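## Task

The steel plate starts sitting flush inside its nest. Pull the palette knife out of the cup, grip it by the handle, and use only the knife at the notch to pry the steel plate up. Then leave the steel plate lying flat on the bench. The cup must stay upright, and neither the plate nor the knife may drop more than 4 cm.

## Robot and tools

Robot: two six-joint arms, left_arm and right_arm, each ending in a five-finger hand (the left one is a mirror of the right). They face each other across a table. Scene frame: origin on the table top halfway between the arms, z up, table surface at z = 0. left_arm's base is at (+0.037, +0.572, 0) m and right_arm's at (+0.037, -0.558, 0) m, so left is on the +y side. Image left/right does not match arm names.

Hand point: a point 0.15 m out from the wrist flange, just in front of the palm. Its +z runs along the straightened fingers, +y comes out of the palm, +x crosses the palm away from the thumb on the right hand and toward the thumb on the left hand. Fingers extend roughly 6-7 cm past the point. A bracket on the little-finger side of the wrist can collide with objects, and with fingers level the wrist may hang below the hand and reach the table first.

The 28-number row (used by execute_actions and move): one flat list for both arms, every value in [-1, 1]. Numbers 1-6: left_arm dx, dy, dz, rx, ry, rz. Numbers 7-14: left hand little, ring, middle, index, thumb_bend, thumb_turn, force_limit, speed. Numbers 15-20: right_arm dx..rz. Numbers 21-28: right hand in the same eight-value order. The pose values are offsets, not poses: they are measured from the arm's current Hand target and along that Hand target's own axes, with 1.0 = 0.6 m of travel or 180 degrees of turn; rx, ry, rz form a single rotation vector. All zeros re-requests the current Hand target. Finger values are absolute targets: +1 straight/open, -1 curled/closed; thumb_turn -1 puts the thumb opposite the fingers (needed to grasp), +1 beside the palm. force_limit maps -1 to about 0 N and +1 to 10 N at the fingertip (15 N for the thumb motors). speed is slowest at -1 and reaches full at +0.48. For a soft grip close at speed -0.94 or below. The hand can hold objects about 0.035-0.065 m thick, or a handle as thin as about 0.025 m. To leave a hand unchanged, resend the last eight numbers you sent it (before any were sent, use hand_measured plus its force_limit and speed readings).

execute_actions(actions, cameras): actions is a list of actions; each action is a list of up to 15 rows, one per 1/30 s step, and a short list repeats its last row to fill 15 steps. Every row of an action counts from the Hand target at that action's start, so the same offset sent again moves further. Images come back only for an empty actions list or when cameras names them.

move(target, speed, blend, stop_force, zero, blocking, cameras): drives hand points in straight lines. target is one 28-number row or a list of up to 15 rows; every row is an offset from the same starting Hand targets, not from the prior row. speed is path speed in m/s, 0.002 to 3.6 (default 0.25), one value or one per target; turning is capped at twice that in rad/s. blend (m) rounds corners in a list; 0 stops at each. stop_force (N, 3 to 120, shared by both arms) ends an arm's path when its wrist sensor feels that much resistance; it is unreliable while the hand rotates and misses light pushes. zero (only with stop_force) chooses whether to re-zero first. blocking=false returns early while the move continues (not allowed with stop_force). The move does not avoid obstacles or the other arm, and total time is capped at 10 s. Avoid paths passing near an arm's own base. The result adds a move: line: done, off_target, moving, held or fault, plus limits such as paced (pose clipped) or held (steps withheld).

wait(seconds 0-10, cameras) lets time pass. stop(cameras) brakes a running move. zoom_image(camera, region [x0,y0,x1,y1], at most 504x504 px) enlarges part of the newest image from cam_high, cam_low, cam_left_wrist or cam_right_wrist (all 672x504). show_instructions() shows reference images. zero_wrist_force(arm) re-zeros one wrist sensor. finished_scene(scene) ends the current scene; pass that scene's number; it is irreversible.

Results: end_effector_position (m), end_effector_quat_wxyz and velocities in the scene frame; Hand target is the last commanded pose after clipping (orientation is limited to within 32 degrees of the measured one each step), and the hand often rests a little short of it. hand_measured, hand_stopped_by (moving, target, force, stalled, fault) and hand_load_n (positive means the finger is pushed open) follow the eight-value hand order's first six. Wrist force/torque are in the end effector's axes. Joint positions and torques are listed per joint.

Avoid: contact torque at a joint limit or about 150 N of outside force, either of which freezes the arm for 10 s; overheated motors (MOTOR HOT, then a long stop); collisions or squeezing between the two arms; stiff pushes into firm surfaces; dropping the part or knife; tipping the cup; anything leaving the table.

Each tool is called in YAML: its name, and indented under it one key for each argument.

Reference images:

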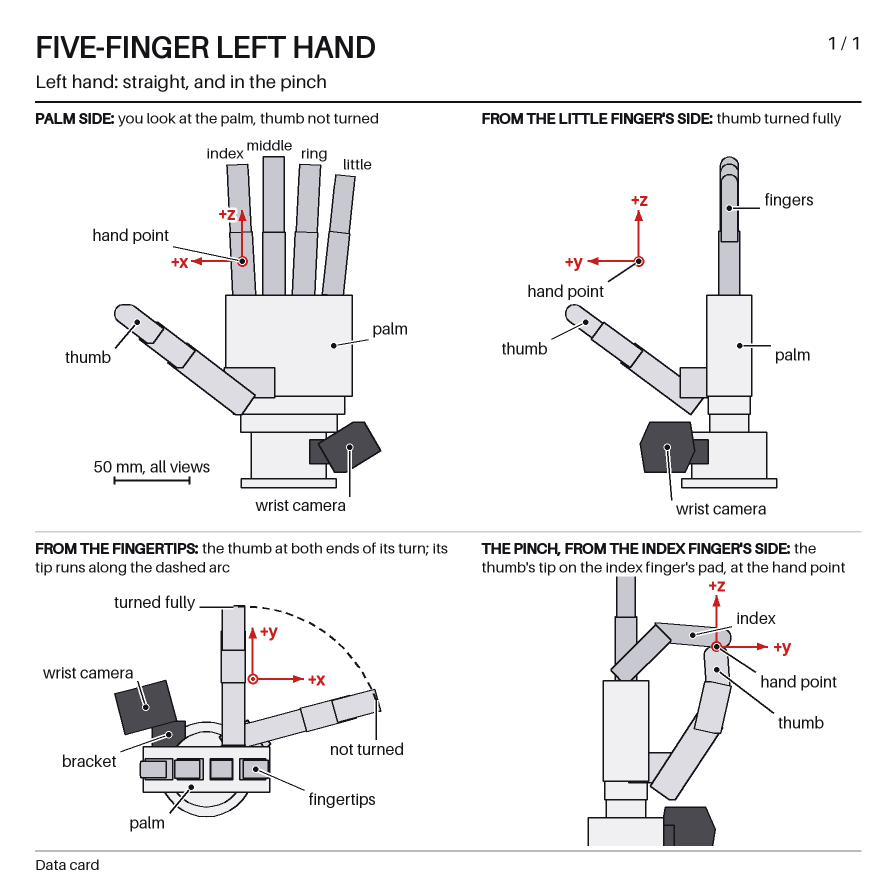

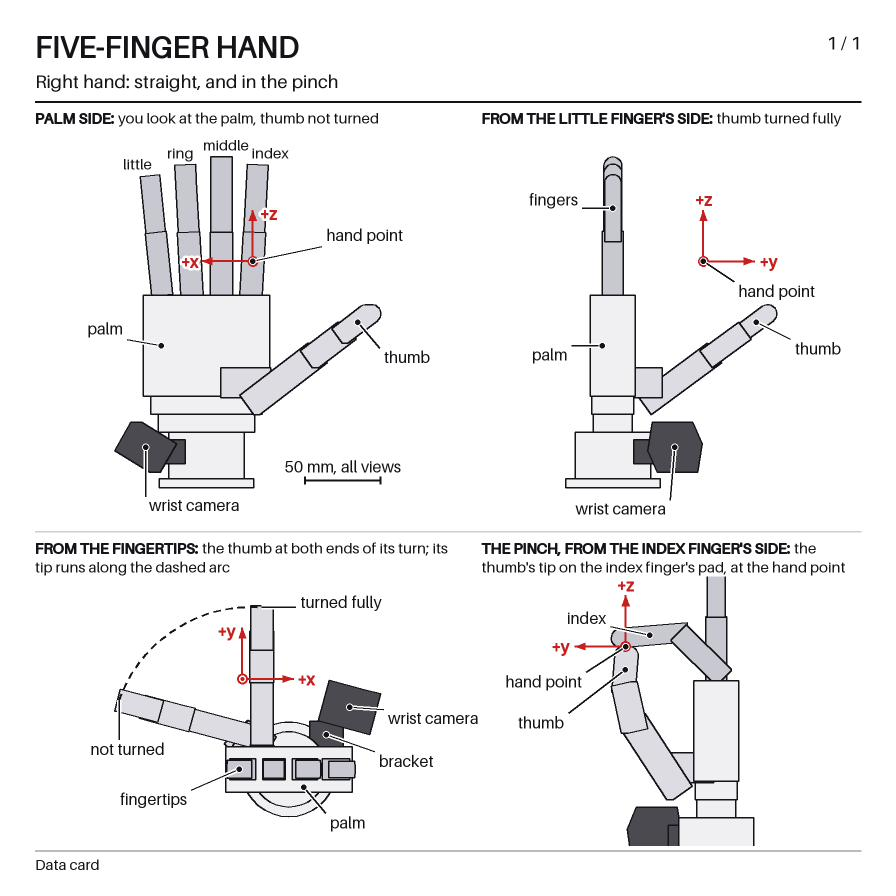

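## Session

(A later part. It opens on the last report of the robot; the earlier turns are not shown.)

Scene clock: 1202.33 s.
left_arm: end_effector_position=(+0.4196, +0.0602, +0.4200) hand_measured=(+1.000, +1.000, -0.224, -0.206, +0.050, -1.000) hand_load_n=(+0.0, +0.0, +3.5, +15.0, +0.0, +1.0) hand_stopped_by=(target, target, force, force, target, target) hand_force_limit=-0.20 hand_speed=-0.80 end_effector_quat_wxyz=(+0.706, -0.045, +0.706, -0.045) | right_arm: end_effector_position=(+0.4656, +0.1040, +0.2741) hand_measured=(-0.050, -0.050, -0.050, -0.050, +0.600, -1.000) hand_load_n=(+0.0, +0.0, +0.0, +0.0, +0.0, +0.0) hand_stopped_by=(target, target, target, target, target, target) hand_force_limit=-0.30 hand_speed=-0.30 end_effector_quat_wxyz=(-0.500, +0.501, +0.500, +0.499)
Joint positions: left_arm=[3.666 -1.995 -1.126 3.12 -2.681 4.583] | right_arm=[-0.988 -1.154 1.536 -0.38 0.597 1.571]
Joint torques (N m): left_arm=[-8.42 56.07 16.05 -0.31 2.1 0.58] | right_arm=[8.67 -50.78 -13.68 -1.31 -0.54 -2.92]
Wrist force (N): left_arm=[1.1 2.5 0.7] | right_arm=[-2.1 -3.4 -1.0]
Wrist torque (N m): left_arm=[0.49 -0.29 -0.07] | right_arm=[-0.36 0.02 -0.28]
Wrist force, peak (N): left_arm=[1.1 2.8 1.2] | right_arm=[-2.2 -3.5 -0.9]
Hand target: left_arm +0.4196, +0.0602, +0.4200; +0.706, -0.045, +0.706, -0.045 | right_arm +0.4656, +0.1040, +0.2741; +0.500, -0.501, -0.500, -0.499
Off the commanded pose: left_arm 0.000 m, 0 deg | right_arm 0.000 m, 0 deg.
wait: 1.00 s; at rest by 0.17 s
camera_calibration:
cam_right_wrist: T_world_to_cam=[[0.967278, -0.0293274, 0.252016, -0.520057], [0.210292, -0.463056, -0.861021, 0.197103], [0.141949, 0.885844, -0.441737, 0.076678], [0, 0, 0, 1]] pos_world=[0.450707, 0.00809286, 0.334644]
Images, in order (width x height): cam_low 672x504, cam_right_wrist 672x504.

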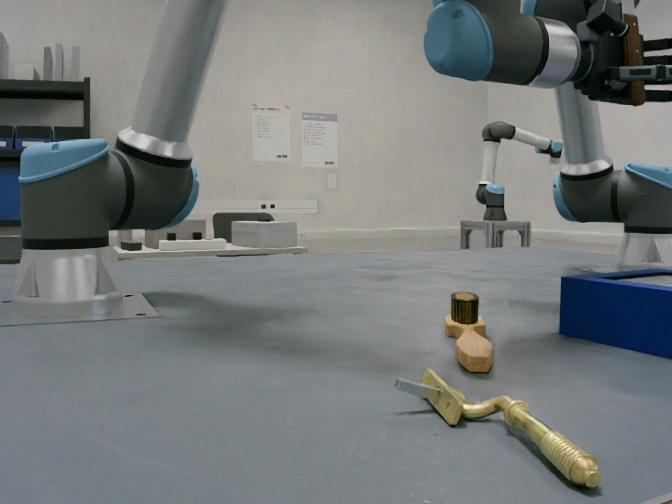

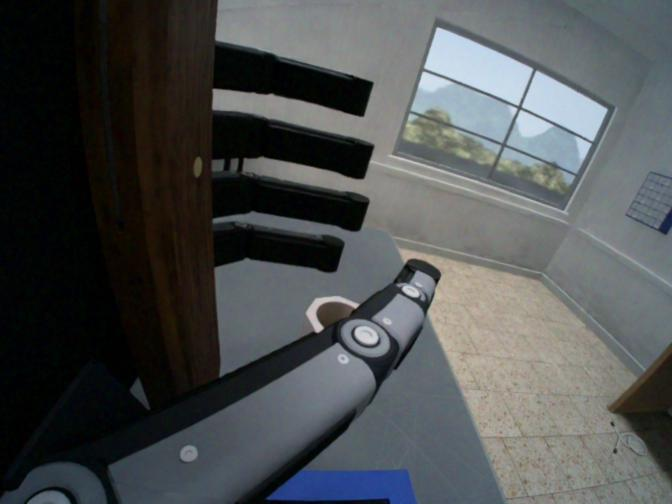

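move:
  target: [0,0,0,0,0,0,1,1,-0.3,-0.25,0.05,-1,-0.2,-0.8,0,-0.008,0,0,0,0,-0.05,-0.05,-0.05,-0.05,0.6,-1,-0.3,-0.3]
  speed: 0.02
  cameras: []

execute_actions:
  actions:
    - [[0,0,0,0,0,0,1,1,-0.3,-0.25,0.05,-1,-0.2,-0.8,0,0,0,0,0,0,-0.05,-0.05,-0.05,-0.05,-0.9,-1,0.1,-0.5]]
    - [[0,0,0,0,0,0,1,1,-0.3,-0.25,0.05,-1,-0.2,-0.8,0,0,0,0,0,0,-0.05,-0.05,-0.05,-0.05,-0.9,-1,0.1,-0.5]]
  cameras: []

wait:
  seconds: 1
  cameras: ["cam_low","cam_right_wrist","cam_left_wrist"]

zoom_image:
  camera: "cam_low"
  region: [500, 0, 672, 172]

Scene clock: 1217.03 s.
left_arm: end_effector_position=(+0.4196, +0.0602, +0.4200) hand_measured=(+1.000, +1.000, -0.224, -0.206, +0.050, -1.000) hand_load_n=(+0.0, +0.0, +5.5, +4.0, -0.5, +0.5) hand_stopped_by=(target, target, force, force, target, target) hand_force_limit=-0.20 hand_speed=-0.80 end_effector_quat_wxyz=(+0.706, -0.045, +0.706, -0.045) | right_arm: end_effector_position=(+0.4609, +0.1040, +0.2741) hand_measured=(-0.050, -0.050, -0.050, -0.050, +0.600, -1.000) hand_load_n=(+0.0, +0.0, +0.0, +0.0, +0.0, +0.0) hand_stopped_by=(target, target, target, target, target, target) hand_force_limit=-0.30 hand_speed=-0.30 end_effector_quat_wxyz=(-0.500, +0.501, +0.500, +0.499)
Joint positions: left_arm=[3.666 -1.995 -1.126 3.12 -2.681 4.583] | right_arm=[-0.983 -1.161 1.547 -0.383 0.602 1.571]
Joint torques (N m): left_arm=[-8.22 55.88 18.05 -0.5 2.23 -0.08] | right_arm=[10.89 -50.76 -12.56 -3.17 1.72 -2.63]
Wrist force (N): left_arm=[1.7 2.2 -1.3] | right_arm=[-1.2 -0.8 -0.3]
Wrist torque (N m): left_arm=[0.49 -0.09 -0.11] | right_arm=[-0.22 -0.04 -0.08]
Wrist force, peak (N): left_arm=[1.7 2.9 -0.1] | right_arm=[-2.4 -3.7 -1.0]
Hand target: left_arm +0.4196, +0.0602, +0.4200; +0.706, -0.045, +0.706, -0.045 | right_arm +0.4608, +0.1040, +0.2741; +0.500, -0.501, -0.500, -0.499
Off the commanded pose: left_arm 0.000 m, 0 deg | right_arm 0.000 m, 0 deg.
move: done
No camera images: "cameras" was empty.

Scene clock: 1219.17 s.
left_arm: end_effector_position=(+0.4196, +0.0602, +0.4200) hand_measured=(+1.000, +1.000, -0.224, -0.206, +0.050, -1.000) hand_load_n=(+0.0, +0.0, +5.5, +4.0, -0.5, +0.5) hand_stopped_by=(target, target, force, force, target, target) hand_force_limit=-0.20 hand_speed=-0.80 end_effector_quat_wxyz=(+0.706, -0.045, +0.706, -0.045) | right_arm: end_effector_position=(+0.4608, +0.1040, +0.2741) hand_measured=(-0.050, -0.050, -0.050, -0.050, -0.716, -1.000) hand_load_n=(+0.0, +0.0, +1.0, +0.5, +12.0, +2.0) hand_stopped_by=(target, target, target, target, force, target) hand_force_limit=0.10 hand_speed=-0.50 end_effector_quat_wxyz=(-0.500, +0.501, +0.500, +0.499)
Joint positions: left_arm=[3.666 -1.995 -1.126 3.12 -2.681 4.583] | right_arm=[-0.983 -1.162 1.547 -0.384 0.602 1.571]
Joint torques (N m): left_arm=[-8.83 54.58 18.95 -0.42 2.06 -0.05] | right_arm=[12.12 -50.61 -12.55 -3.21 1.45 2.48]
Wrist force (N): left_arm=[1.6 2.6 -1.3] | right_arm=[-1.1 -1.0 -0.4]
Wrist torque (N m): left_arm=[0.54 -0.06 -0.13] | right_arm=[-0.26 -0.06 -0.09]
Wrist force, peak (N): left_arm=[1.8 2.4 -1.8] | right_arm=[-1.5 -1.1 -0.6]
Hand target: left_arm +0.4196, +0.0602, +0.4200; +0.706, -0.045, +0.706, -0.045 | right_arm +0.4608, +0.1040, +0.2741; +0.500, -0.501, -0.500, -0.499
Off the commanded pose: left_arm 0.000 m, 0 deg | right_arm 0.000 m, 0 deg.
Step readings (end_effector_position of left_arm | right_arm):
0: (+0.4196, +0.0602, +0.4200) | (+0.4609, +0.1040, +0.2741)
1: (+0.4196, +0.0602, +0.4200) | (+0.4609, +0.1040, +0.2741)
2: (+0.4196, +0.0602, +0.4200) | (+0.4608, +0.1040, +0.2741)
4: (+0.4196, +0.0602, +0.4200) | (+0.4608, +0.1040, +0.2741)
8: (+0.4196, +0.0602, +0.4200) | (+0.4608, +0.1040, +0.2741)
15: (+0.4196, +0.0602, +0.4200) | (+0.4608, +0.1040, +0.2741)
16: (+0.4196, +0.0602, +0.4200) | (+0.4608, +0.1040, +0.2741)
17: (+0.4196, +0.0602, +0.4200) | (+0.4608, +0.1040, +0.2741)
19: (+0.4196, +0.0602, +0.4200) | (+0.4608, +0.1040, +0.2741)
23: (+0.4196, +0.0602, +0.4200) | (+0.4608, +0.1040, +0.2741)
30: (+0.4196, +0.0602, +0.4200) | (+0.4608, +0.1040, +0.2741)
No camera images: "cameras" was empty.

Scene clock: 1220.17 s.
left_arm: end_effector_position=(+0.4196, +0.0602, +0.4200) hand_measured=(+1.000, +1.000, -0.224, -0.206, +0.050, -1.000) hand_load_n=(+0.0, +0.0, +5.5, +4.0, -0.5, +0.5) hand_stopped_by=(target, target, force, force, target, target) hand_force_limit=-0.20 hand_speed=-0.80 end_effector_quat_wxyz=(+0.706, -0.045, +0.706, -0.045) | right_arm: end_effector_position=(+0.4608, +0.1040, +0.2741) hand_measured=(-0.050, -0.050, -0.050, -0.050, -0.716, -1.000) hand_load_n=(-0.5, +0.0, +1.0, +0.0, +12.0, +2.0) hand_stopped_by=(target, target, target, target, force, target) hand_force_limit=0.10 hand_speed=-0.50 end_effector_quat_wxyz=(-0.500, +0.501, +0.500, +0.499)
Joint positions: left_arm=[3.666 -1.995 -1.126 3.12 -2.681 4.583] | right_arm=[-0.983 -1.162 1.547 -0.384 0.602 1.571]
Joint torques (N m): left_arm=[-8.87 55.43 20.14 -0.36 2.07 -0.21] | right_arm=[11.94 -50.9 -12.34 -3.19 1.31 2.42]
Wrist force (N): left_arm=[1.7 2.3 -1.4] | right_arm=[-1.2 -0.9 -0.7]
Wrist torque (N m): left_arm=[0.50 -0.11 -0.12] | right_arm=[-0.21 -0.03 -0.09]
Wrist force, peak (N): left_arm=[1.8 2.5 -1.5] | right_arm=[-1.5 -1.0 -0.6]
Hand target: left_arm +0.4196, +0.0602, +0.4200; +0.706, -0.045, +0.706, -0.045 | right_arm +0.4608, +0.1040, +0.2741; +0.500, -0.501, -0.500, -0.499
Off the commanded pose: left_arm 0.000 m, 0 deg | right_arm 0.000 m, 0 deg.
wait: 1.00 s; at rest by 0.17 s
camera_calibration:
cam_left_wrist: T_world_to_cam=[[-0.0102038, -0.991233, -0.131729, 0.116434], [-0.541925, 0.116193, -0.832356, 0.567066], [0.840365, 0.0628938, -0.538359, -0.0124648], [0, 0, 0, 1]] pos_world=[0.31897, 0.0503082, 0.480628]
cam_right_wrist: T_world_to_cam=[[0.967282, -0.0293053, 0.252005, -0.515412], [0.21028, -0.463132, -0.860983, 0.198106], [0.141943, 0.885805, -0.441817, 0.0773891], [0, 0, 0, 1]] pos_world=[0.445907, 0.00809309, 0.334644]
Images, in order (width x height): cam_low 672x504, cam_left_wrist 672x504, cam_right_wrist 672x504.

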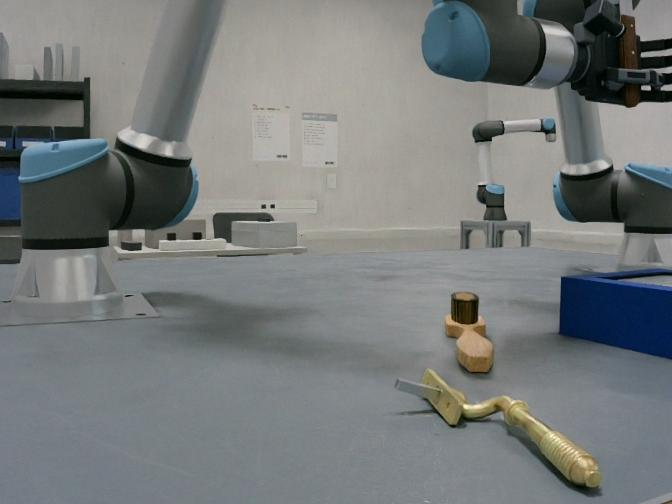

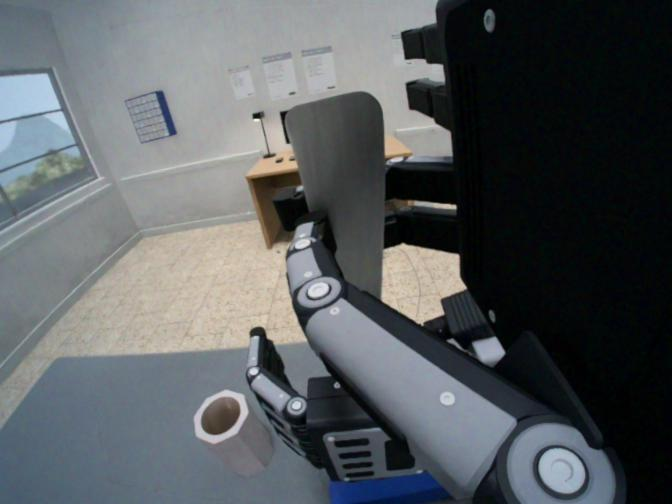

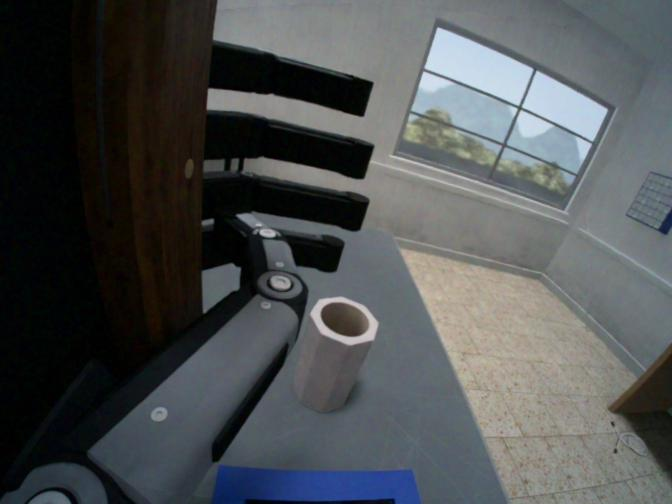

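Scaled by 2.930 from the camera's 672x504 image, which has a finer 960x720 frame.

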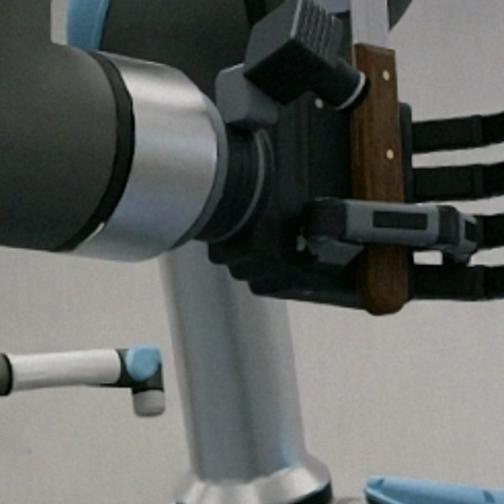

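move:
  target: [0,0,0,0,0,0,1,1,-0.3,-0.25,0.05,-1,-0.2,-0.8,0,-0.0067,0,0,0,0,-0.05,-0.05,-0.05,-0.05,-0.9,-1,0.1,-0.5]
  speed: 0.02
  cameras: ["cam_low"]

zoom_image:
  camera: "cam_low"
  region: [500, 0, 672, 172]

Scene clock: 1232.87 s.
left_arm: end_effector_position=(+0.4196, +0.0602, +0.4200) hand_measured=(+1.000, +1.000, -0.224, -0.206, +0.050, -1.000) hand_load_n=(+0.0, +0.0, +6.0, +2.0, -0.5, +0.0) hand_stopped_by=(target, target, force, force, target, target) hand_force_limit=-0.20 hand_speed=-0.80 end_effector_quat_wxyz=(+0.706, -0.045, +0.706, -0.045) | right_arm: end_effector_position=(+0.4568, +0.1040, +0.2741) hand_measured=(-0.050, -0.050, -0.050, -0.050, -0.716, -1.000) hand_load_n=(+0.0, +0.0, +1.0, +0.0, +12.0, +2.0) hand_stopped_by=(target, target, target, target, force, target) hand_force_limit=0.10 hand_speed=-0.50 end_effector_quat_wxyz=(-0.500, +0.501, +0.500, +0.499)
Joint positions: left_arm=[3.666 -1.995 -1.126 3.12 -2.681 4.583] | right_arm=[-0.979 -1.167 1.555 -0.386 0.606 1.571]
Joint torques (N m): left_arm=[-8.23 55.77 20.68 -0.33 2.32 -0.01] | right_arm=[12.4 -51.93 -11.24 -3.13 1.34 2.35]
Wrist force (N): left_arm=[1.5 2.1 -2.0] | right_arm=[-1.5 -0.3 -0.7]
Wrist torque (N m): left_arm=[0.45 -0.04 -0.11] | right_arm=[-0.18 0.02 -0.06]
Wrist force, peak (N): left_arm=[1.8 2.5 -2.1] | right_arm=[-1.6 -1.1 -0.5]
Hand target: left_arm +0.4196, +0.0602, +0.4200; +0.706, -0.045, +0.706, -0.045 | right_arm +0.4568, +0.1040, +0.2741; +0.500, -0.501, -0.500, -0.499
Off the commanded pose: left_arm 0.000 m, 0 deg | right_arm 0.000 m, 0 deg.
move: done
Images, in order (width x height): cam_low 672x504.

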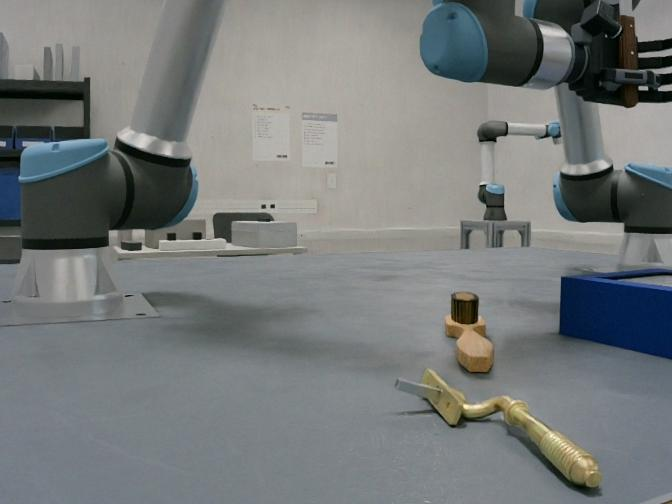

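Scaled by 2.930 from the camera's 672x504 image, which has a finer 960x720 frame.

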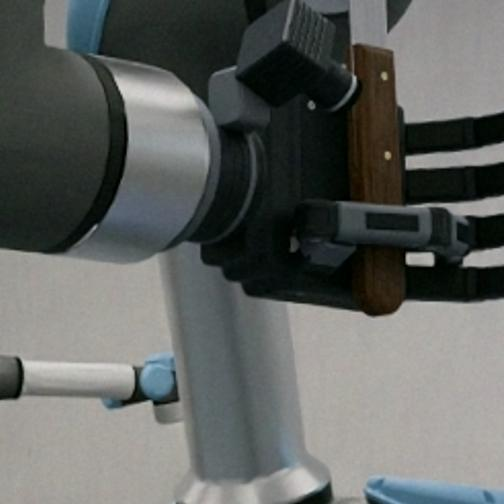

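move:
  target: [0,0,0,0,0,0,1,1,-0.3,-0.25,0.05,-1,-0.2,-0.8,0,-0.0083,0,0,0,0,-0.05,-0.05,-0.05,-0.05,-0.9,-1,0.1,-0.5]
  speed: 0.02
  cameras: ["cam_low","cam_right_wrist"]

zoom_image:
  camera: "cam_low"
  region: [500, 0, 672, 172]

Scene clock: 1241.53 s.
left_arm: end_effector_position=(+0.4196, +0.0602, +0.4200) hand_measured=(+1.000, +1.000, -0.224, -0.206, +0.050, -1.000) hand_load_n=(+0.0, +0.0, +8.0, +0.0, +0.5, +0.0) hand_stopped_by=(target, target, force, force, target, target) hand_force_limit=-0.20 hand_speed=-0.80 end_effector_quat_wxyz=(+0.706, -0.045, +0.706, -0.045) | right_arm: end_effector_position=(+0.4519, +0.1040, +0.2742) hand_measured=(-0.050, -0.050, -0.050, -0.050, -0.716, -1.000) hand_load_n=(+0.0, +0.0, +1.0, +0.0, +12.0, +2.5) hand_stopped_by=(target, target, target, target, force, target) hand_force_limit=0.10 hand_speed=-0.50 end_effector_quat_wxyz=(-0.500, +0.501, +0.500, +0.499)
Joint positions: left_arm=[3.666 -1.995 -1.126 3.12 -2.681 4.583] | right_arm=[-0.973 -1.175 1.566 -0.39 0.611 1.571]
Joint torques (N m): left_arm=[-8.08 53.5 22.68 -0.35 2.23 -0.26] | right_arm=[14.36 -50.65 -12.33 -3.26 1.23 2.23]
Wrist force (N): left_arm=[1.4 2.5 -2.8] | right_arm=[-1.6 0.6 -0.7]
Wrist torque (N m): left_arm=[0.54 0.03 -0.12] | right_arm=[-0.11 -0.01 -0.04]
Wrist force, peak (N): left_arm=[1.4 2.5 -2.8] | right_arm=[-2.0 0.2 -0.8]
Hand target: left_arm +0.4196, +0.0602, +0.4200; +0.706, -0.045, +0.706, -0.045 | right_arm +0.4518, +0.1040, +0.2742; +0.500, -0.501, -0.500, -0.499
Off the commanded pose: left_arm 0.000 m, 0 deg | right_arm 0.000 m, 0 deg.
move: done
camera_calibration:
cam_right_wrist: T_world_to_cam=[[0.967282, -0.0293053, 0.252005, -0.506804], [0.21028, -0.463132, -0.860983, 0.199977], [0.141943, 0.885805, -0.441817, 0.0786524], [0, 0, 0, 1]] pos_world=[0.437007, 0.00809309, 0.334644]
Images, in order (width x height): cam_low 672x504, cam_right_wrist 672x504.

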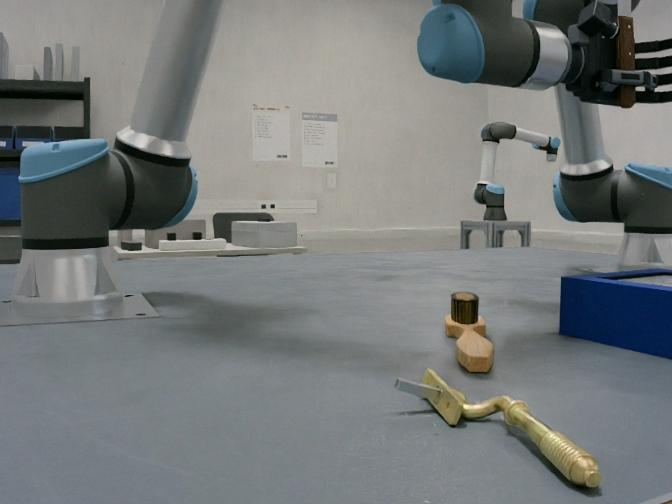

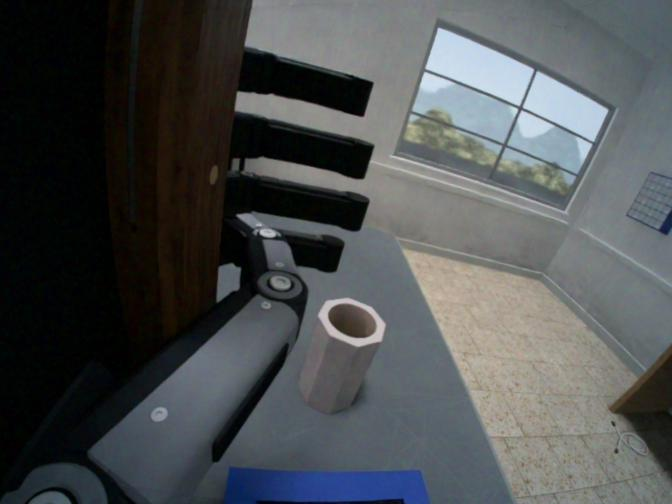

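Scaled by 2.930 from the camera's 672x504 image, which has a finer 960x720 frame.

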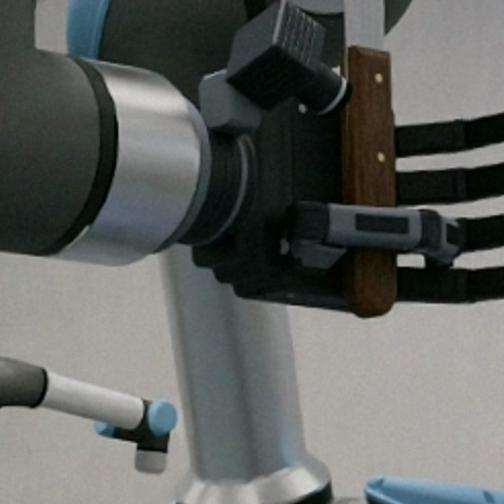

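move:
  target:
    - [0,0,0,0,0,0,1,1,-0.3,-0.25,0.05,-1,-0.2,-0.8,0,0,0,0,0,0,1,1,1,1,0.3,-1,0.1,-0.2]
    - [0,0,0,0,0,0,1,1,-0.3,-0.25,0.05,-1,-0.2,-0.8,0,0.0137,-0.0083,0,0,0,1,1,1,1,0.3,-1,0.1,-0.2]
  speed: 0.03
  cameras: []

execute_actions:
  actions:
    - [[0,0,0,0,0,0,1,1,-0.3,-0.25,0.05,-1,-0.2,-0.8,0,0,0,0,0,0,1,1,1,1,-1,-1,0.1,-0.3]]
    - [[0,0,0,0,0,0,1,1,-0.3,-0.25,0.05,-1,-0.2,-0.8,0,0,0,0,0,0,1,1,1,1,-1,-1,0.1,-0.3]]
    - [[0,0,0,0,0,0,1,1,-0.3,-0.25,0.05,-1,-0.2,-0.8,0,0,0,0,0,0,1,1,1,1,-1,-1,0.1,-0.3]]
  cameras: ["cam_low","cam_right_wrist"]

zoom_image:
  camera: "cam_low"
  region: [500, 0, 672, 172]

Scene clock: 1291.03 s.
left_arm: end_effector_position=(+0.4196, +0.0602, +0.4200) hand_measured=(+1.000, +1.000, -0.224, -0.206, +0.050, -1.000) hand_load_n=(+0.0, +0.0, +6.0, +2.0, -1.0, +0.0) hand_stopped_by=(target, target, force, force, target, target) hand_force_limit=-0.20 hand_speed=-0.80 end_effector_quat_wxyz=(+0.706, -0.045, +0.706, -0.045) | right_arm: end_effector_position=(+0.4599, +0.0990, +0.2741) hand_measured=(+1.000, +1.000, +1.000, +1.000, +0.300, -1.000) hand_load_n=(-0.5, +0.0, +0.0, +0.0, +0.0, +0.0) hand_stopped_by=(target, target, target, target, target, target) hand_force_limit=0.10 hand_speed=-0.20 end_effector_quat_wxyz=(-0.500, +0.501, +0.500, +0.499)
Joint positions: left_arm=[3.666 -1.995 -1.126 3.12 -2.681 4.583] | right_arm=[-0.99 -1.171 1.561 -0.388 0.595 1.571]
Joint torques (N m): left_arm=[-5.57 52.21 24.46 -0.11 2.25 -0.15] | right_arm=[-12.49 -28.39 -31.66 1.7 -1.27 1.29]
Wrist force (N): left_arm=[1.9 2.6 -1.7] | right_arm=[-1.2 -0.3 -0.6]
Wrist torque (N m): left_arm=[0.53 -0.09 -0.10] | right_arm=[-0.18 -0.05 -0.05]
Wrist force, peak (N): left_arm=[1.1 2.4 -3.0] | right_arm=[-2.1 0.7 -0.6]
Hand target: left_arm +0.4196, +0.0602, +0.4200; +0.706, -0.045, +0.706, -0.045 | right_arm +0.4600, +0.0990, +0.2741; +0.500, -0.501, -0.500, -0.499
Off the commanded pose: left_arm 0.000 m, 0 deg | right_arm 0.000 m, 0 deg.
move: done
No camera images: "cameras" was empty.

Scene clock: 1292.73 s.
left_arm: end_effector_position=(+0.4196, +0.0602, +0.4200) hand_measured=(+1.000, +1.000, -0.224, -0.206, +0.050, -1.000) hand_load_n=(+0.5, +0.0, +6.0, +2.5, -0.5, +0.5) hand_stopped_by=(target, target, force, force, target, target) hand_force_limit=-0.20 hand_speed=-0.80 end_effector_quat_wxyz=(+0.706, -0.045, +0.706, -0.045) | right_arm: end_effector_position=(+0.4600, +0.0990, +0.2741) hand_measured=(+1.000, +1.000, +1.000, +1.000, -0.950, -1.000) hand_load_n=(+0.0, +0.0, +0.0, +0.0, +11.0, +1.5) hand_stopped_by=(target, target, target, target, force, target) hand_force_limit=0.10 hand_speed=-0.30 end_effector_quat_wxyz=(-0.500, +0.501, +0.500, +0.499)
Joint positions: left_arm=[3.666 -1.995 -1.126 3.12 -2.681 4.583] | right_arm=[-0.99 -1.171 1.561 -0.388 0.595 1.571]
Joint torques (N m): left_arm=[-4.7 52.78 26.05 -0.1 2.23 0.11] | right_arm=[-12.54 -29.16 -30.81 1.79 -1.14 -3.04]
Wrist force (N): left_arm=[1.5 2.5 -1.4] | right_arm=[-1.3 -0.3 -0.3]
Wrist torque (N m): left_arm=[0.51 -0.04 -0.12] | right_arm=[-0.20 -0.05 -0.07]
Wrist force, peak (N): left_arm=[1.9 2.5 -2.1] | right_arm=[-1.7 -0.5 -0.7]
Hand target: left_arm +0.4196, +0.0602, +0.4200; +0.706, -0.045, +0.706, -0.045 | right_arm +0.4600, +0.0990, +0.2741; +0.500, -0.501, -0.500, -0.499
Off the commanded pose: left_arm 0.000 m, 0 deg | right_arm 0.000 m, 0 deg.
Step readings (end_effector_position of left_arm | right_arm):
0: (+0.4196, +0.0602, +0.4200) | (+0.4599, +0.0990, +0.2741)
1: (+0.4196, +0.0602, +0.4200) | (+0.4599, +0.0990, +0.2741)
2: (+0.4196, +0.0602, +0.4200) | (+0.4600, +0.0990, +0.2741)
4: (+0.4196, +0.0602, +0.4200) | (+0.4600, +0.0990, +0.2741)
8: (+0.4196, +0.0602, +0.4200) | (+0.4600, +0.0990, +0.2741)
15: (+0.4196, +0.0602, +0.4200) | (+0.4600, +0.0990, +0.2741)
16: (+0.4196, +0.0602, +0.4200) | (+0.4600, +0.0990, +0.2741)
17: (+0.4196, +0.0602, +0.4200) | (+0.4600, +0.0990, +0.2741)
19: (+0.4196, +0.0602, +0.4200) | (+0.4600, +0.0990, +0.2741)
23: (+0.4196, +0.0602, +0.4200) | (+0.4600, +0.0990, +0.2741)
30: (+0.4196, +0.0602, +0.4200) | (+0.4600, +0.0990, +0.2741)
31: (+0.4196, +0.0602, +0.4200) | (+0.4600, +0.0990, +0.2741)
32: (+0.4196, +0.0602, +0.4200) | (+0.4600, +0.0990, +0.2741)
34: (+0.4196, +0.0602, +0.4200) | (+0.4600, +0.0990, +0.2741)
38: (+0.4196, +0.0602, +0.4200) | (+0.4600, +0.0990, +0.2741)
45: (+0.4196, +0.0602, +0.4200) | (+0.4600, +0.0990, +0.2741)
camera_calibration:
cam_right_wrist: T_world_to_cam=[[0.967282, -0.0293053, 0.252005, -0.514785], [0.21028, -0.463132, -0.860983, 0.195958], [0.141943, 0.885805, -0.441817, 0.0819317], [0, 0, 0, 1]] pos_world=[0.445107, 0.00309309, 0.334644]
Images, in order (width x height): cam_low 672x504, cam_right_wrist 672x504.

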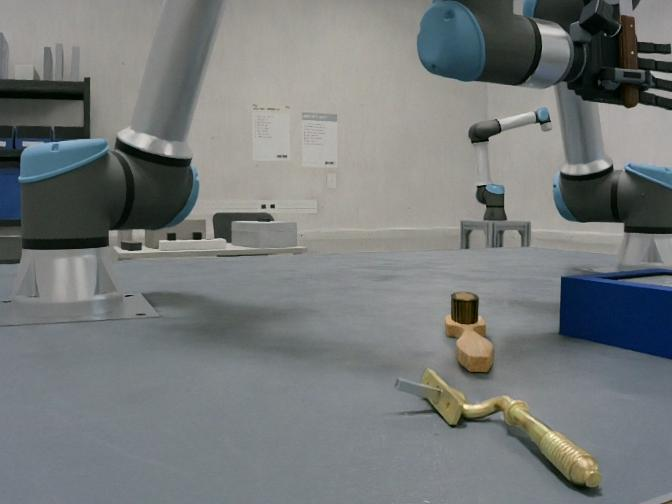

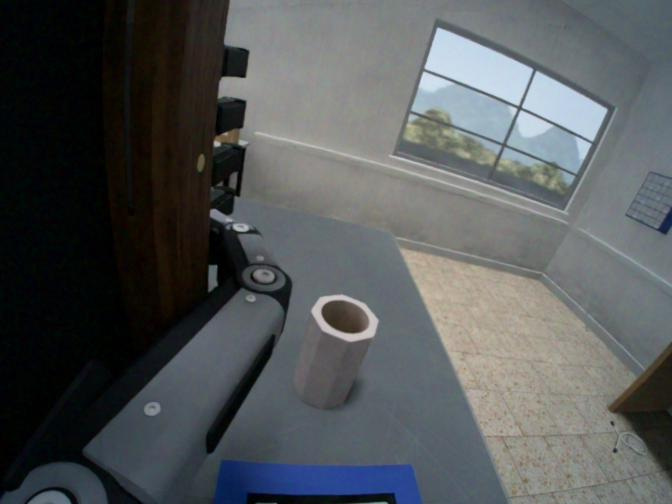

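Scaled by 2.930 from the camera's 672x504 image, which has a finer 960x720 frame.

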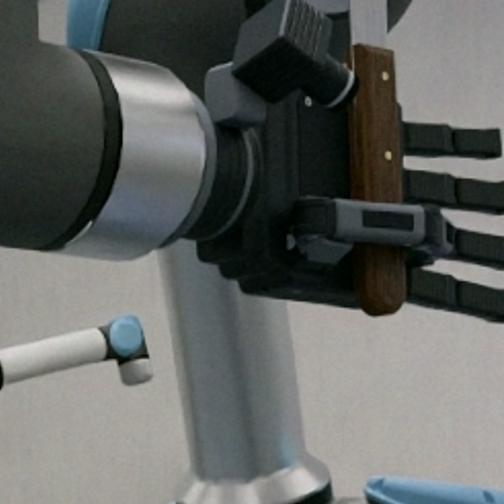

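move:
  target: [0,0,0,0,0,0,1,1,-0.3,-0.25,0.05,-1,-0.2,-0.8,0,-0.0083,0,0,0,0,1,1,1,1,-1,-1,0.1,-0.3]
  speed: 0.02
  cameras: ["cam_right_wrist"]

zoom_image:
  camera: "cam_right_wrist"
  region: [60, 60, 400, 400]

Scene clock: 1303.13 s.
left_arm: end_effector_position=(+0.4196, +0.0602, +0.4200) hand_measured=(+1.000, +1.000, -0.224, -0.206, +0.050, -1.000) hand_load_n=(+0.0, +0.0, +7.5, +0.0, +0.0, +0.0) hand_stopped_by=(target, target, force, force, target, target) hand_force_limit=-0.20 hand_speed=-0.80 end_effector_quat_wxyz=(+0.706, -0.045, +0.706, -0.045) | right_arm: end_effector_position=(+0.4551, +0.0990, +0.2742) hand_measured=(+1.000, +1.000, +1.000, +1.000, -0.950, -1.000) hand_load_n=(+0.0, +0.0, +0.0, +0.0, +11.5, +1.5) hand_stopped_by=(target, target, target, target, force, target) hand_force_limit=0.10 hand_speed=-0.30 end_effector_quat_wxyz=(-0.500, +0.501, +0.500, +0.499)
Joint positions: left_arm=[3.666 -1.995 -1.126 3.12 -2.681 4.583] | right_arm=[-0.985 -1.178 1.571 -0.391 0.6 1.571]
Joint torques (N m): left_arm=[-3.56 50.47 26.38 -0.1 1.89 0.2] | right_arm=[12.6 -49.77 -11.84 -3.18 1.53 -2.56]
Wrist force (N): left_arm=[1.3 2.3 -2.3] | right_arm=[-2.0 0.3 -0.8]
Wrist torque (N m): left_arm=[0.49 0.02 -0.11] | right_arm=[-0.14 0.04 -0.09]
Wrist force, peak (N): left_arm=[1.6 2.5 -2.2] | right_arm=[-2.0 0.3 -0.8]
Hand target: left_arm +0.4196, +0.0602, +0.4200; +0.706, -0.045, +0.706, -0.045 | right_arm +0.4550, +0.0990, +0.2742; +0.500, -0.501, -0.500, -0.499
Off the commanded pose: left_arm 0.000 m, 0 deg | right_arm 0.000 m, 0 deg.
move: done
camera_calibration:
cam_right_wrist: T_world_to_cam=[[0.967262, -0.0292594, 0.252088, -0.510064], [0.210373, -0.463134, -0.860959, 0.196939], [0.141942, 0.885805, -0.441817, 0.0826278], [0, 0, 0, 1]] pos_world=[0.440206, 0.00309308, 0.334644]
Images, in order (width x height): cam_right_wrist 672x504.

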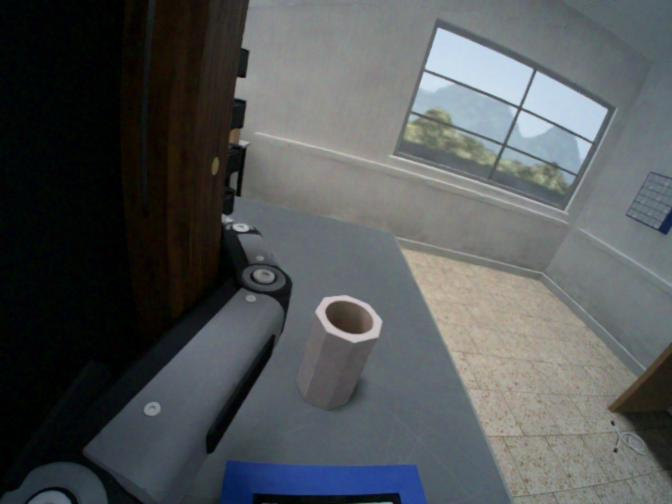

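Scaled by 1.482 from the camera's 672x504 image, which has a finer 960x720 frame.

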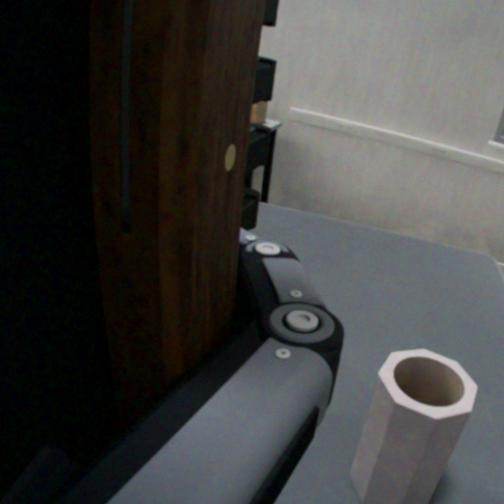

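move:
  target:
    - [0,0,0,0,0,0,1,1,-0.3,-0.25,0.05,-1,-0.2,-0.8,0,0,0,0,0,0,1,1,1,1,0.3,-1,0.1,-0.2]
    - [0,0,0,0,0,0,1,1,-0.3,-0.25,0.05,-1,-0.2,-0.8,0,0.0,-0.0567,0,0,0,1,1,1,1,0.3,-1,0.1,-0.2]
  speed: 0.05
  cameras: []

move:
  target: [0,0,0,0,0,0,1,1,-0.3,-0.25,0.05,-1,-0.2,-0.8,0,0.03,0,0,0,0,1,1,1,1,0.3,-1,0.1,-0.2]
  speed: 0.012
  stop_force: 3
  cameras: ["cam_right_wrist","cam_low"]

zoom_image:
  camera: "cam_low"
  region: [500, 0, 672, 172]

Scene clock: 1362.83 s.
left_arm: end_effector_position=(+0.4196, +0.0602, +0.4200) hand_measured=(+1.000, +1.000, -0.224, -0.206, +0.050, -1.000) hand_load_n=(+0.0, -0.5, +6.0, +2.0, -0.5, +0.0) hand_stopped_by=(target, target, force, force, target, target) hand_force_limit=-0.20 hand_speed=-0.80 end_effector_quat_wxyz=(+0.706, -0.045, +0.706, -0.045) | right_arm: end_effector_position=(+0.4550, +0.0651, +0.2742) hand_measured=(+1.000, +1.000, +1.000, +1.000, +0.300, -1.000) hand_load_n=(+0.0, +0.0, +0.0, +0.0, +0.0, +0.0) hand_stopped_by=(target, target, target, target, target, target) hand_force_limit=0.10 hand_speed=-0.20 end_effector_quat_wxyz=(-0.500, +0.501, +0.500, +0.499)
Joint positions: left_arm=[3.666 -1.995 -1.126 3.12 -2.681 4.583] | right_arm=[-1.04 -1.234 1.651 -0.414 0.544 1.57]
Joint torques (N m): left_arm=[-0.65 50.86 28.43 -0.15 1.99 0.25] | right_arm=[-10.75 -47.2 -10.97 -3.16 -1.38 2.55]
Wrist force (N): left_arm=[1.6 2.4 -1.7] | right_arm=[-1.4 -0.3 -0.7]
Wrist torque (N m): left_arm=[0.49 -0.05 -0.10] | right_arm=[-0.18 -0.02 -0.01]
Wrist force, peak (N): left_arm=[1.2 2.4 -3.0] | right_arm=[-1.9 0.5 -0.8]
Hand target: left_arm +0.4196, +0.0602, +0.4200; +0.706, -0.045, +0.706, -0.045 | right_arm +0.4550, +0.0650, +0.2742; +0.500, -0.501, -0.500, -0.499
Off the commanded pose: left_arm 0.000 m, 0 deg | right_arm 0.000 m, 0 deg.
move: done
No camera images: "cameras" was empty.

Scene clock: 1365.13 s.
left_arm: end_effector_position=(+0.4196, +0.0602, +0.4200) hand_measured=(+1.000, +1.000, -0.224, -0.206, +0.050, -1.000) hand_load_n=(+0.0, +0.0, +3.5, +14.5, -1.5, +0.5) hand_stopped_by=(target, target, force, force, target, target) hand_force_limit=-0.20 hand_speed=-0.80 end_effector_quat_wxyz=(+0.706, -0.045, +0.706, -0.045) | right_arm: end_effector_position=(+0.4681, +0.0650, +0.2742) hand_measured=(+1.000, +1.000, +1.000, +1.000, +0.300, -1.000) hand_load_n=(+0.0, +0.0, +0.0, +0.0, +0.0, +0.0) hand_stopped_by=(target, target, target, target, target, target) hand_force_limit=0.10 hand_speed=-0.20 end_effector_quat_wxyz=(-0.500, +0.501, +0.500, +0.499)
Joint positions: left_arm=[3.666 -1.995 -1.126 3.12 -2.681 4.583] | right_arm=[-1.054 -1.214 1.622 -0.406 0.531 1.571]
Joint torques (N m): left_arm=[-0.67 50.06 27.46 -0.27 2.09 0.29] | right_arm=[10.86 -49.07 -13.34 -3.31 2.05 1.12]
Wrist force (N): left_arm=[0.8 4.0 1.1] | right_arm=[-2.4 -3.3 -2.1]
Wrist torque (N m): left_arm=[0.48 -0.28 0.00] | right_arm=[-0.19 0.13 -0.29]
Wrist force, peak (N): left_arm=[0.4 4.4 1.1] | right_arm=[-2.4 -3.3 -2.1]
Hand target: left_arm +0.4196, +0.0602, +0.4200; +0.706, -0.045, +0.706, -0.045 | right_arm +0.4681, +0.0650, +0.2742; +0.500, -0.501, -0.500, -0.499 (not the last commanded pose)
Off the commanded pose: left_arm 0.000 m, 0 deg | right_arm 0.005 m, 0 deg.
move: contact (right_arm)
camera_calibration:
cam_right_wrist: T_world_to_cam=[[0.967278, -0.0293274, 0.252016, -0.523619], [0.210292, -0.463056, -0.861021, 0.178518], [0.141949, 0.885844, -0.441737, 0.110871], [0, 0, 0, 1]] pos_world=[0.453207, -0.0309071, 0.334644]
Images, in order (width x height): cam_low 672x504, cam_right_wrist 672x504.

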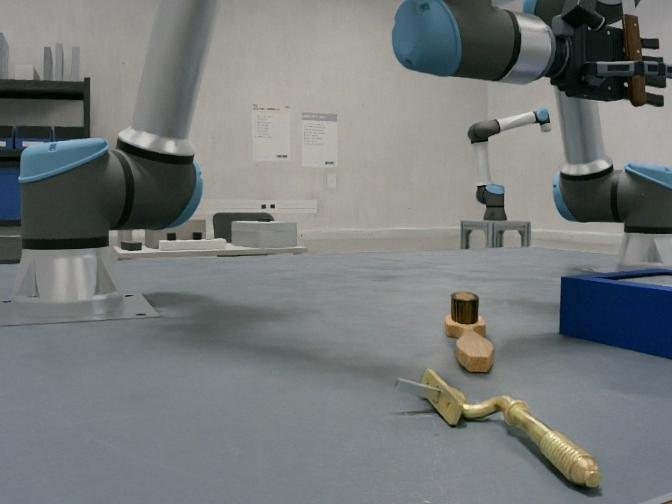

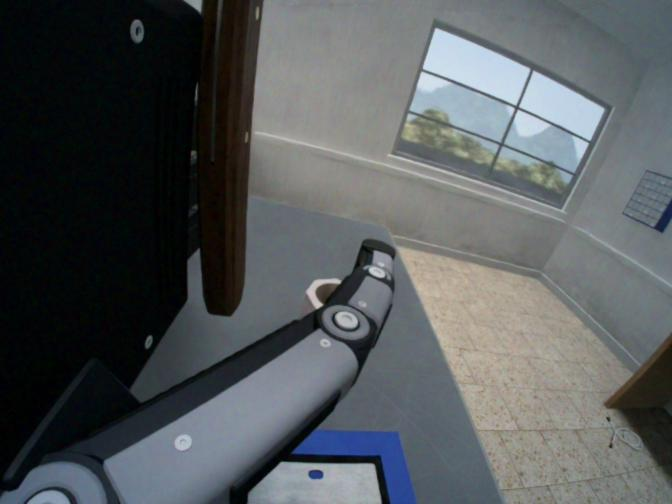

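Scaled by 2.930 from the camera's 672x504 image, which has a finer 960x720 frame.

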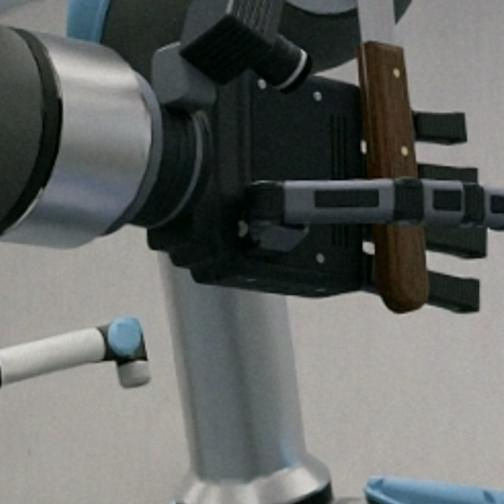

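move:
  target: [0,0,0,0,0,0,1,1,-0.3,-0.25,0.05,-1,-0.2,-0.8,0,-0.005,0,0,0,0,1,1,1,1,0.3,-1,0.1,-0.2]
  speed: 0.02
  cameras: []

execute_actions:
  actions:
    - [[0,0,0,0,0,0,1,1,-0.3,-0.25,0.05,-1,-0.2,-0.8,0,0,0,0,0,0,1,1,1,1,-1,-1,0.0,-0.4]]
    - [[0,0,0,0,0,0,1,1,-0.3,-0.25,0.05,-1,-0.2,-0.8,0,0,0,0,0,0,1,1,1,1,-1,-1,0.0,-0.4]]
    - [[0,0,0,0,0,0,1,1,-0.3,-0.25,0.05,-1,-0.2,-0.8,0,0,0,0,0,0,1,1,1,1,-1,-1,0.0,-0.4]]
  cameras: ["cam_low","cam_right_wrist"]

zoom_image:
  camera: "cam_low"
  region: [500, 0, 672, 172]

Scene clock: 1380.10 s.
left_arm: end_effector_position=(+0.4196, +0.0602, +0.4200) hand_measured=(+1.000, +1.000, -0.224, -0.206, +0.050, -1.000) hand_load_n=(+0.0, +0.0, +5.0, +7.5, -1.0, +0.0) hand_stopped_by=(target, target, force, force, target, target) hand_force_limit=-0.20 hand_speed=-0.80 end_effector_quat_wxyz=(+0.706, -0.045, +0.706, -0.045) | right_arm: end_effector_position=(+0.4652, +0.0650, +0.2742) hand_measured=(+1.000, +1.000, +1.000, +1.000, +0.300, -1.000) hand_load_n=(+0.0, +0.0, +0.0, +0.0, +0.0, +0.0) hand_stopped_by=(target, target, target, target, target, target) hand_force_limit=0.10 hand_speed=-0.20 end_effector_quat_wxyz=(-0.500, +0.501, +0.500, +0.499)
Joint positions: left_arm=[3.666 -1.995 -1.126 3.12 -2.681 4.583] | right_arm=[-1.051 -1.219 1.629 -0.408 0.534 1.571]
Joint torques (N m): left_arm=[1.45 49.22 28.27 -0.24 1.94 0.53] | right_arm=[11.35 -46.59 -12.36 -3.19 1.56 0.64]
Wrist force (N): left_arm=[1.1 3.5 -0.2] | right_arm=[-1.6 -1.7 -1.3]
Wrist torque (N m): left_arm=[0.49 -0.17 -0.03] | right_arm=[-0.17 0.04 -0.15]
Wrist force, peak (N): left_arm=[0.6 4.3 1.3] | right_arm=[-2.6 -3.7 -1.9]
Hand target: left_arm +0.4196, +0.0602, +0.4200; +0.706, -0.045, +0.706, -0.045 | right_arm +0.4651, +0.0650, +0.2742; +0.500, -0.501, -0.500, -0.499
Off the commanded pose: left_arm 0.000 m, 0 deg | right_arm 0.000 m, 0 deg.
move: done
No camera images: "cameras" was empty.

Scene clock: 1381.80 s.
left_arm: end_effector_position=(+0.4196, +0.0602, +0.4200) hand_measured=(+1.000, +1.000, -0.224, -0.206, +0.050, -1.000) hand_load_n=(+0.0, +0.0, +6.0, +7.5, -1.0, +0.0) hand_stopped_by=(target, target, force, force, target, target) hand_force_limit=-0.20 hand_speed=-0.80 end_effector_quat_wxyz=(+0.706, -0.045, +0.706, -0.045) | right_arm: end_effector_position=(+0.4651, +0.0650, +0.2742) hand_measured=(+1.000, +1.000, +1.000, +1.000, -0.574, -1.000) hand_load_n=(+0.0, +0.0, +0.0, +0.0, +8.0, +1.0) hand_stopped_by=(target, target, target, target, force, target) hand_force_limit=0.00 hand_speed=-0.40 end_effector_quat_wxyz=(-0.500, +0.501, +0.500, +0.499)
Joint positions: left_arm=[3.666 -1.995 -1.126 3.12 -2.681 4.583] | right_arm=[-1.051 -1.219 1.629 -0.408 0.534 1.571]
Joint torques (N m): left_arm=[2.06 50.16 27.18 -0.3 2.11 0.47] | right_arm=[6.17 -41.76 -14.88 -2.57 1.62 2.12]
Wrist force (N): left_arm=[0.8 6.4 4.2] | right_arm=[-1.3 -6.9 -4.0]
Wrist torque (N m): left_arm=[0.33 -0.17 -0.05] | right_arm=[-0.31 0.46 -0.88]
Wrist force, peak (N): left_arm=[0.6 6.8 4.7] | right_arm=[-1.9 -7.0 -4.4]
Hand target: left_arm +0.4196, +0.0602, +0.4200; +0.706, -0.045, +0.706, -0.045 | right_arm +0.4651, +0.0650, +0.2742; +0.500, -0.501, -0.500, -0.499
Off the commanded pose: left_arm 0.000 m, 0 deg | right_arm 0.000 m, 0 deg.
Step readings (end_effector_position of left_arm | right_arm):
0: (+0.4196, +0.0602, +0.4200) | (+0.4652, +0.0650, +0.2742)
1: (+0.4196, +0.0602, +0.4200) | (+0.4652, +0.0650, +0.2742)
2: (+0.4196, +0.0602, +0.4200) | (+0.4651, +0.0650, +0.2742)
4: (+0.4196, +0.0602, +0.4200) | (+0.4651, +0.0650, +0.2742)
8: (+0.4196, +0.0602, +0.4200) | (+0.4651, +0.0650, +0.2742)
15: (+0.4196, +0.0602, +0.4200) | (+0.4651, +0.0650, +0.2742)
16: (+0.4196, +0.0602, +0.4200) | (+0.4651, +0.0650, +0.2742)
17: (+0.4196, +0.0602, +0.4200) | (+0.4651, +0.0650, +0.2742)
19: (+0.4196, +0.0602, +0.4200) | (+0.4651, +0.0650, +0.2742)
23: (+0.4196, +0.0602, +0.4200) | (+0.4651, +0.0650, +0.2742)
30: (+0.4196, +0.0602, +0.4200) | (+0.4651, +0.0650, +0.2742)
31: (+0.4196, +0.0602, +0.4200) | (+0.4651, +0.0650, +0.2742)
32: (+0.4196, +0.0602, +0.4200) | (+0.4651, +0.0650, +0.2742)
34: (+0.4196, +0.0602, +0.4200) | (+0.4651, +0.0650, +0.2742)
38: (+0.4196, +0.0602, +0.4200) | (+0.4651, +0.0650, +0.2742)
45: (+0.4196, +0.0602, +0.4200) | (+0.4651, +0.0650, +0.2742)
camera_calibration:
cam_right_wrist: T_world_to_cam=[[0.967258, -0.0292816, 0.252099, -0.520734], [0.210386, -0.463059, -0.860996, 0.179098], [0.141948, 0.885844, -0.441737, 0.111297], [0, 0, 0, 1]] pos_world=[0.450206, -0.0309072, 0.334644]
Images, in order (width x height): cam_low 672x504, cam_right_wrist 672x504.

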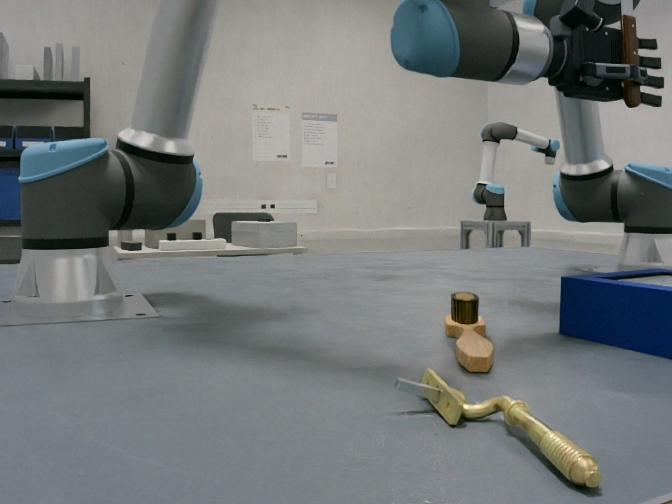

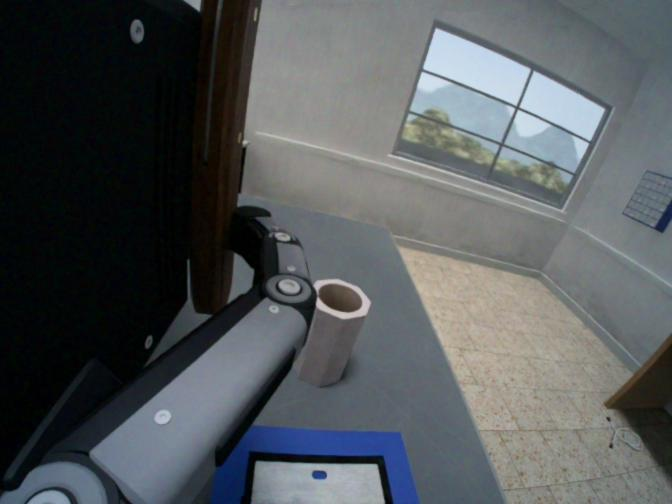

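Scaled by 2.930 from the camera's 672x504 image, which has a finer 960x720 frame.

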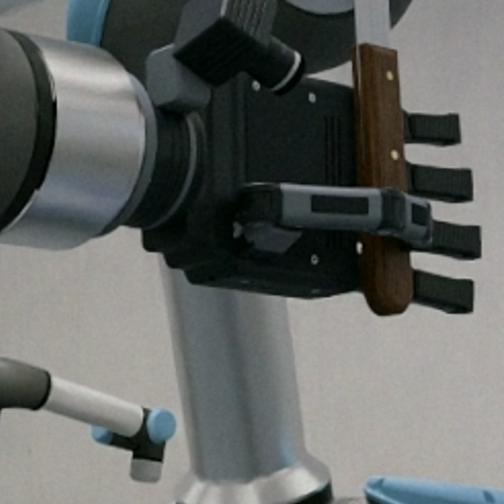

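execute_actions:
  actions:
    - [[0,0,0,0,0,0,1,1,-0.3,-0.25,0.05,-1,-0.2,-0.8,0,0,0,0,0,0,1,1,1,1,-0.98,-1,0.4,-0.7]]
    - [[0,0,0,0,0,0,1,1,-0.3,-0.25,0.05,-1,-0.2,-0.8,0,0,0,0,0,0,1,1,1,1,-0.98,-1,0.4,-0.7]]
  cameras: ["cam_right_wrist"]

Scene clock: 1395.70 s.
left_arm: end_effector_position=(+0.4196, +0.0602, +0.4200) hand_measured=(+1.000, +1.000, -0.224, -0.206, +0.050, -1.000) hand_load_n=(+0.0, +0.0, +6.0, +8.5, -0.5, +0.0) hand_stopped_by=(target, target, force, force, target, target) hand_force_limit=-0.20 hand_speed=-0.80 end_effector_quat_wxyz=(+0.706, -0.045, +0.706, -0.045) | right_arm: end_effector_position=(+0.4651, +0.0650, +0.2742) hand_measured=(+1.000, +1.000, +1.000, +1.000, -0.592, -1.000) hand_load_n=(+0.0, +0.0, +0.0, +0.0, +12.5, +1.5) hand_stopped_by=(target, target, target, target, force, target) hand_force_limit=0.40 hand_speed=-0.70 end_effector_quat_wxyz=(-0.500, +0.501, +0.500, +0.499)
Joint positions: left_arm=[3.666 -1.995 -1.126 3.12 -2.681 4.583] | right_arm=[-1.051 -1.219 1.629 -0.408 0.534 1.571]
Joint torques (N m): left_arm=[3.88 48.93 26.96 -0.16 1.89 0.69] | right_arm=[-9.74 -28.56 -27.33 1.19 1.63 3.08]
Wrist force (N): left_arm=[1.1 8.1 6.1] | right_arm=[-1.2 -8.7 -5.6]
Wrist torque (N m): left_arm=[0.31 -0.13 -0.08] | right_arm=[-0.30 0.69 -1.15]
Wrist force, peak (N): left_arm=[1.1 8.4 6.4] | right_arm=[-0.9 -9.2 -5.8]
Hand target: left_arm +0.4196, +0.0602, +0.4200; +0.706, -0.045, +0.706, -0.045 | right_arm +0.4651, +0.0650, +0.2742; +0.500, -0.501, -0.500, -0.499
Off the commanded pose: left_arm 0.000 m, 0 deg | right_arm 0.000 m, 0 deg.
Step readings (end_effector_position of left_arm | right_arm):
0: (+0.4196, +0.0602, +0.4200) | (+0.4651, +0.0650, +0.2742)
1: (+0.4196, +0.0602, +0.4200) | (+0.4651, +0.0650, +0.2742)
2: (+0.4196, +0.0602, +0.4200) | (+0.4651, +0.0650, +0.2742)
4: (+0.4196, +0.0602, +0.4200) | (+0.4651, +0.0650, +0.2742)
8: (+0.4196, +0.0602, +0.4200) | (+0.4651, +0.0650, +0.2742)
15: (+0.4196, +0.0602, +0.4200) | (+0.4651, +0.0650, +0.2742)
16: (+0.4196, +0.0602, +0.4200) | (+0.4651, +0.0650, +0.2742)
17: (+0.4196, +0.0602, +0.4200) | (+0.4651, +0.0650, +0.2742)
19: (+0.4196, +0.0602, +0.4200) | (+0.4651, +0.0650, +0.2742)
23: (+0.4196, +0.0602, +0.4200) | (+0.4651, +0.0650, +0.2742)
30: (+0.4196, +0.0602, +0.4200) | (+0.4651, +0.0650, +0.2742)
camera_calibration:
cam_right_wrist: T_world_to_cam=[[0.967278, -0.0293274, 0.252016, -0.520717], [0.210292, -0.463056, -0.861021, 0.179149], [0.141949, 0.885844, -0.441737, 0.111297], [0, 0, 0, 1]] pos_world=[0.450207, -0.0309071, 0.334644]
Images, in order (width x height): cam_right_wrist 672x504.

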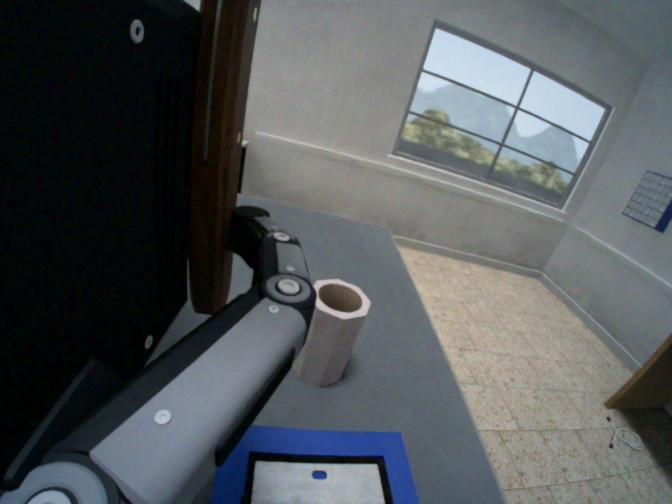

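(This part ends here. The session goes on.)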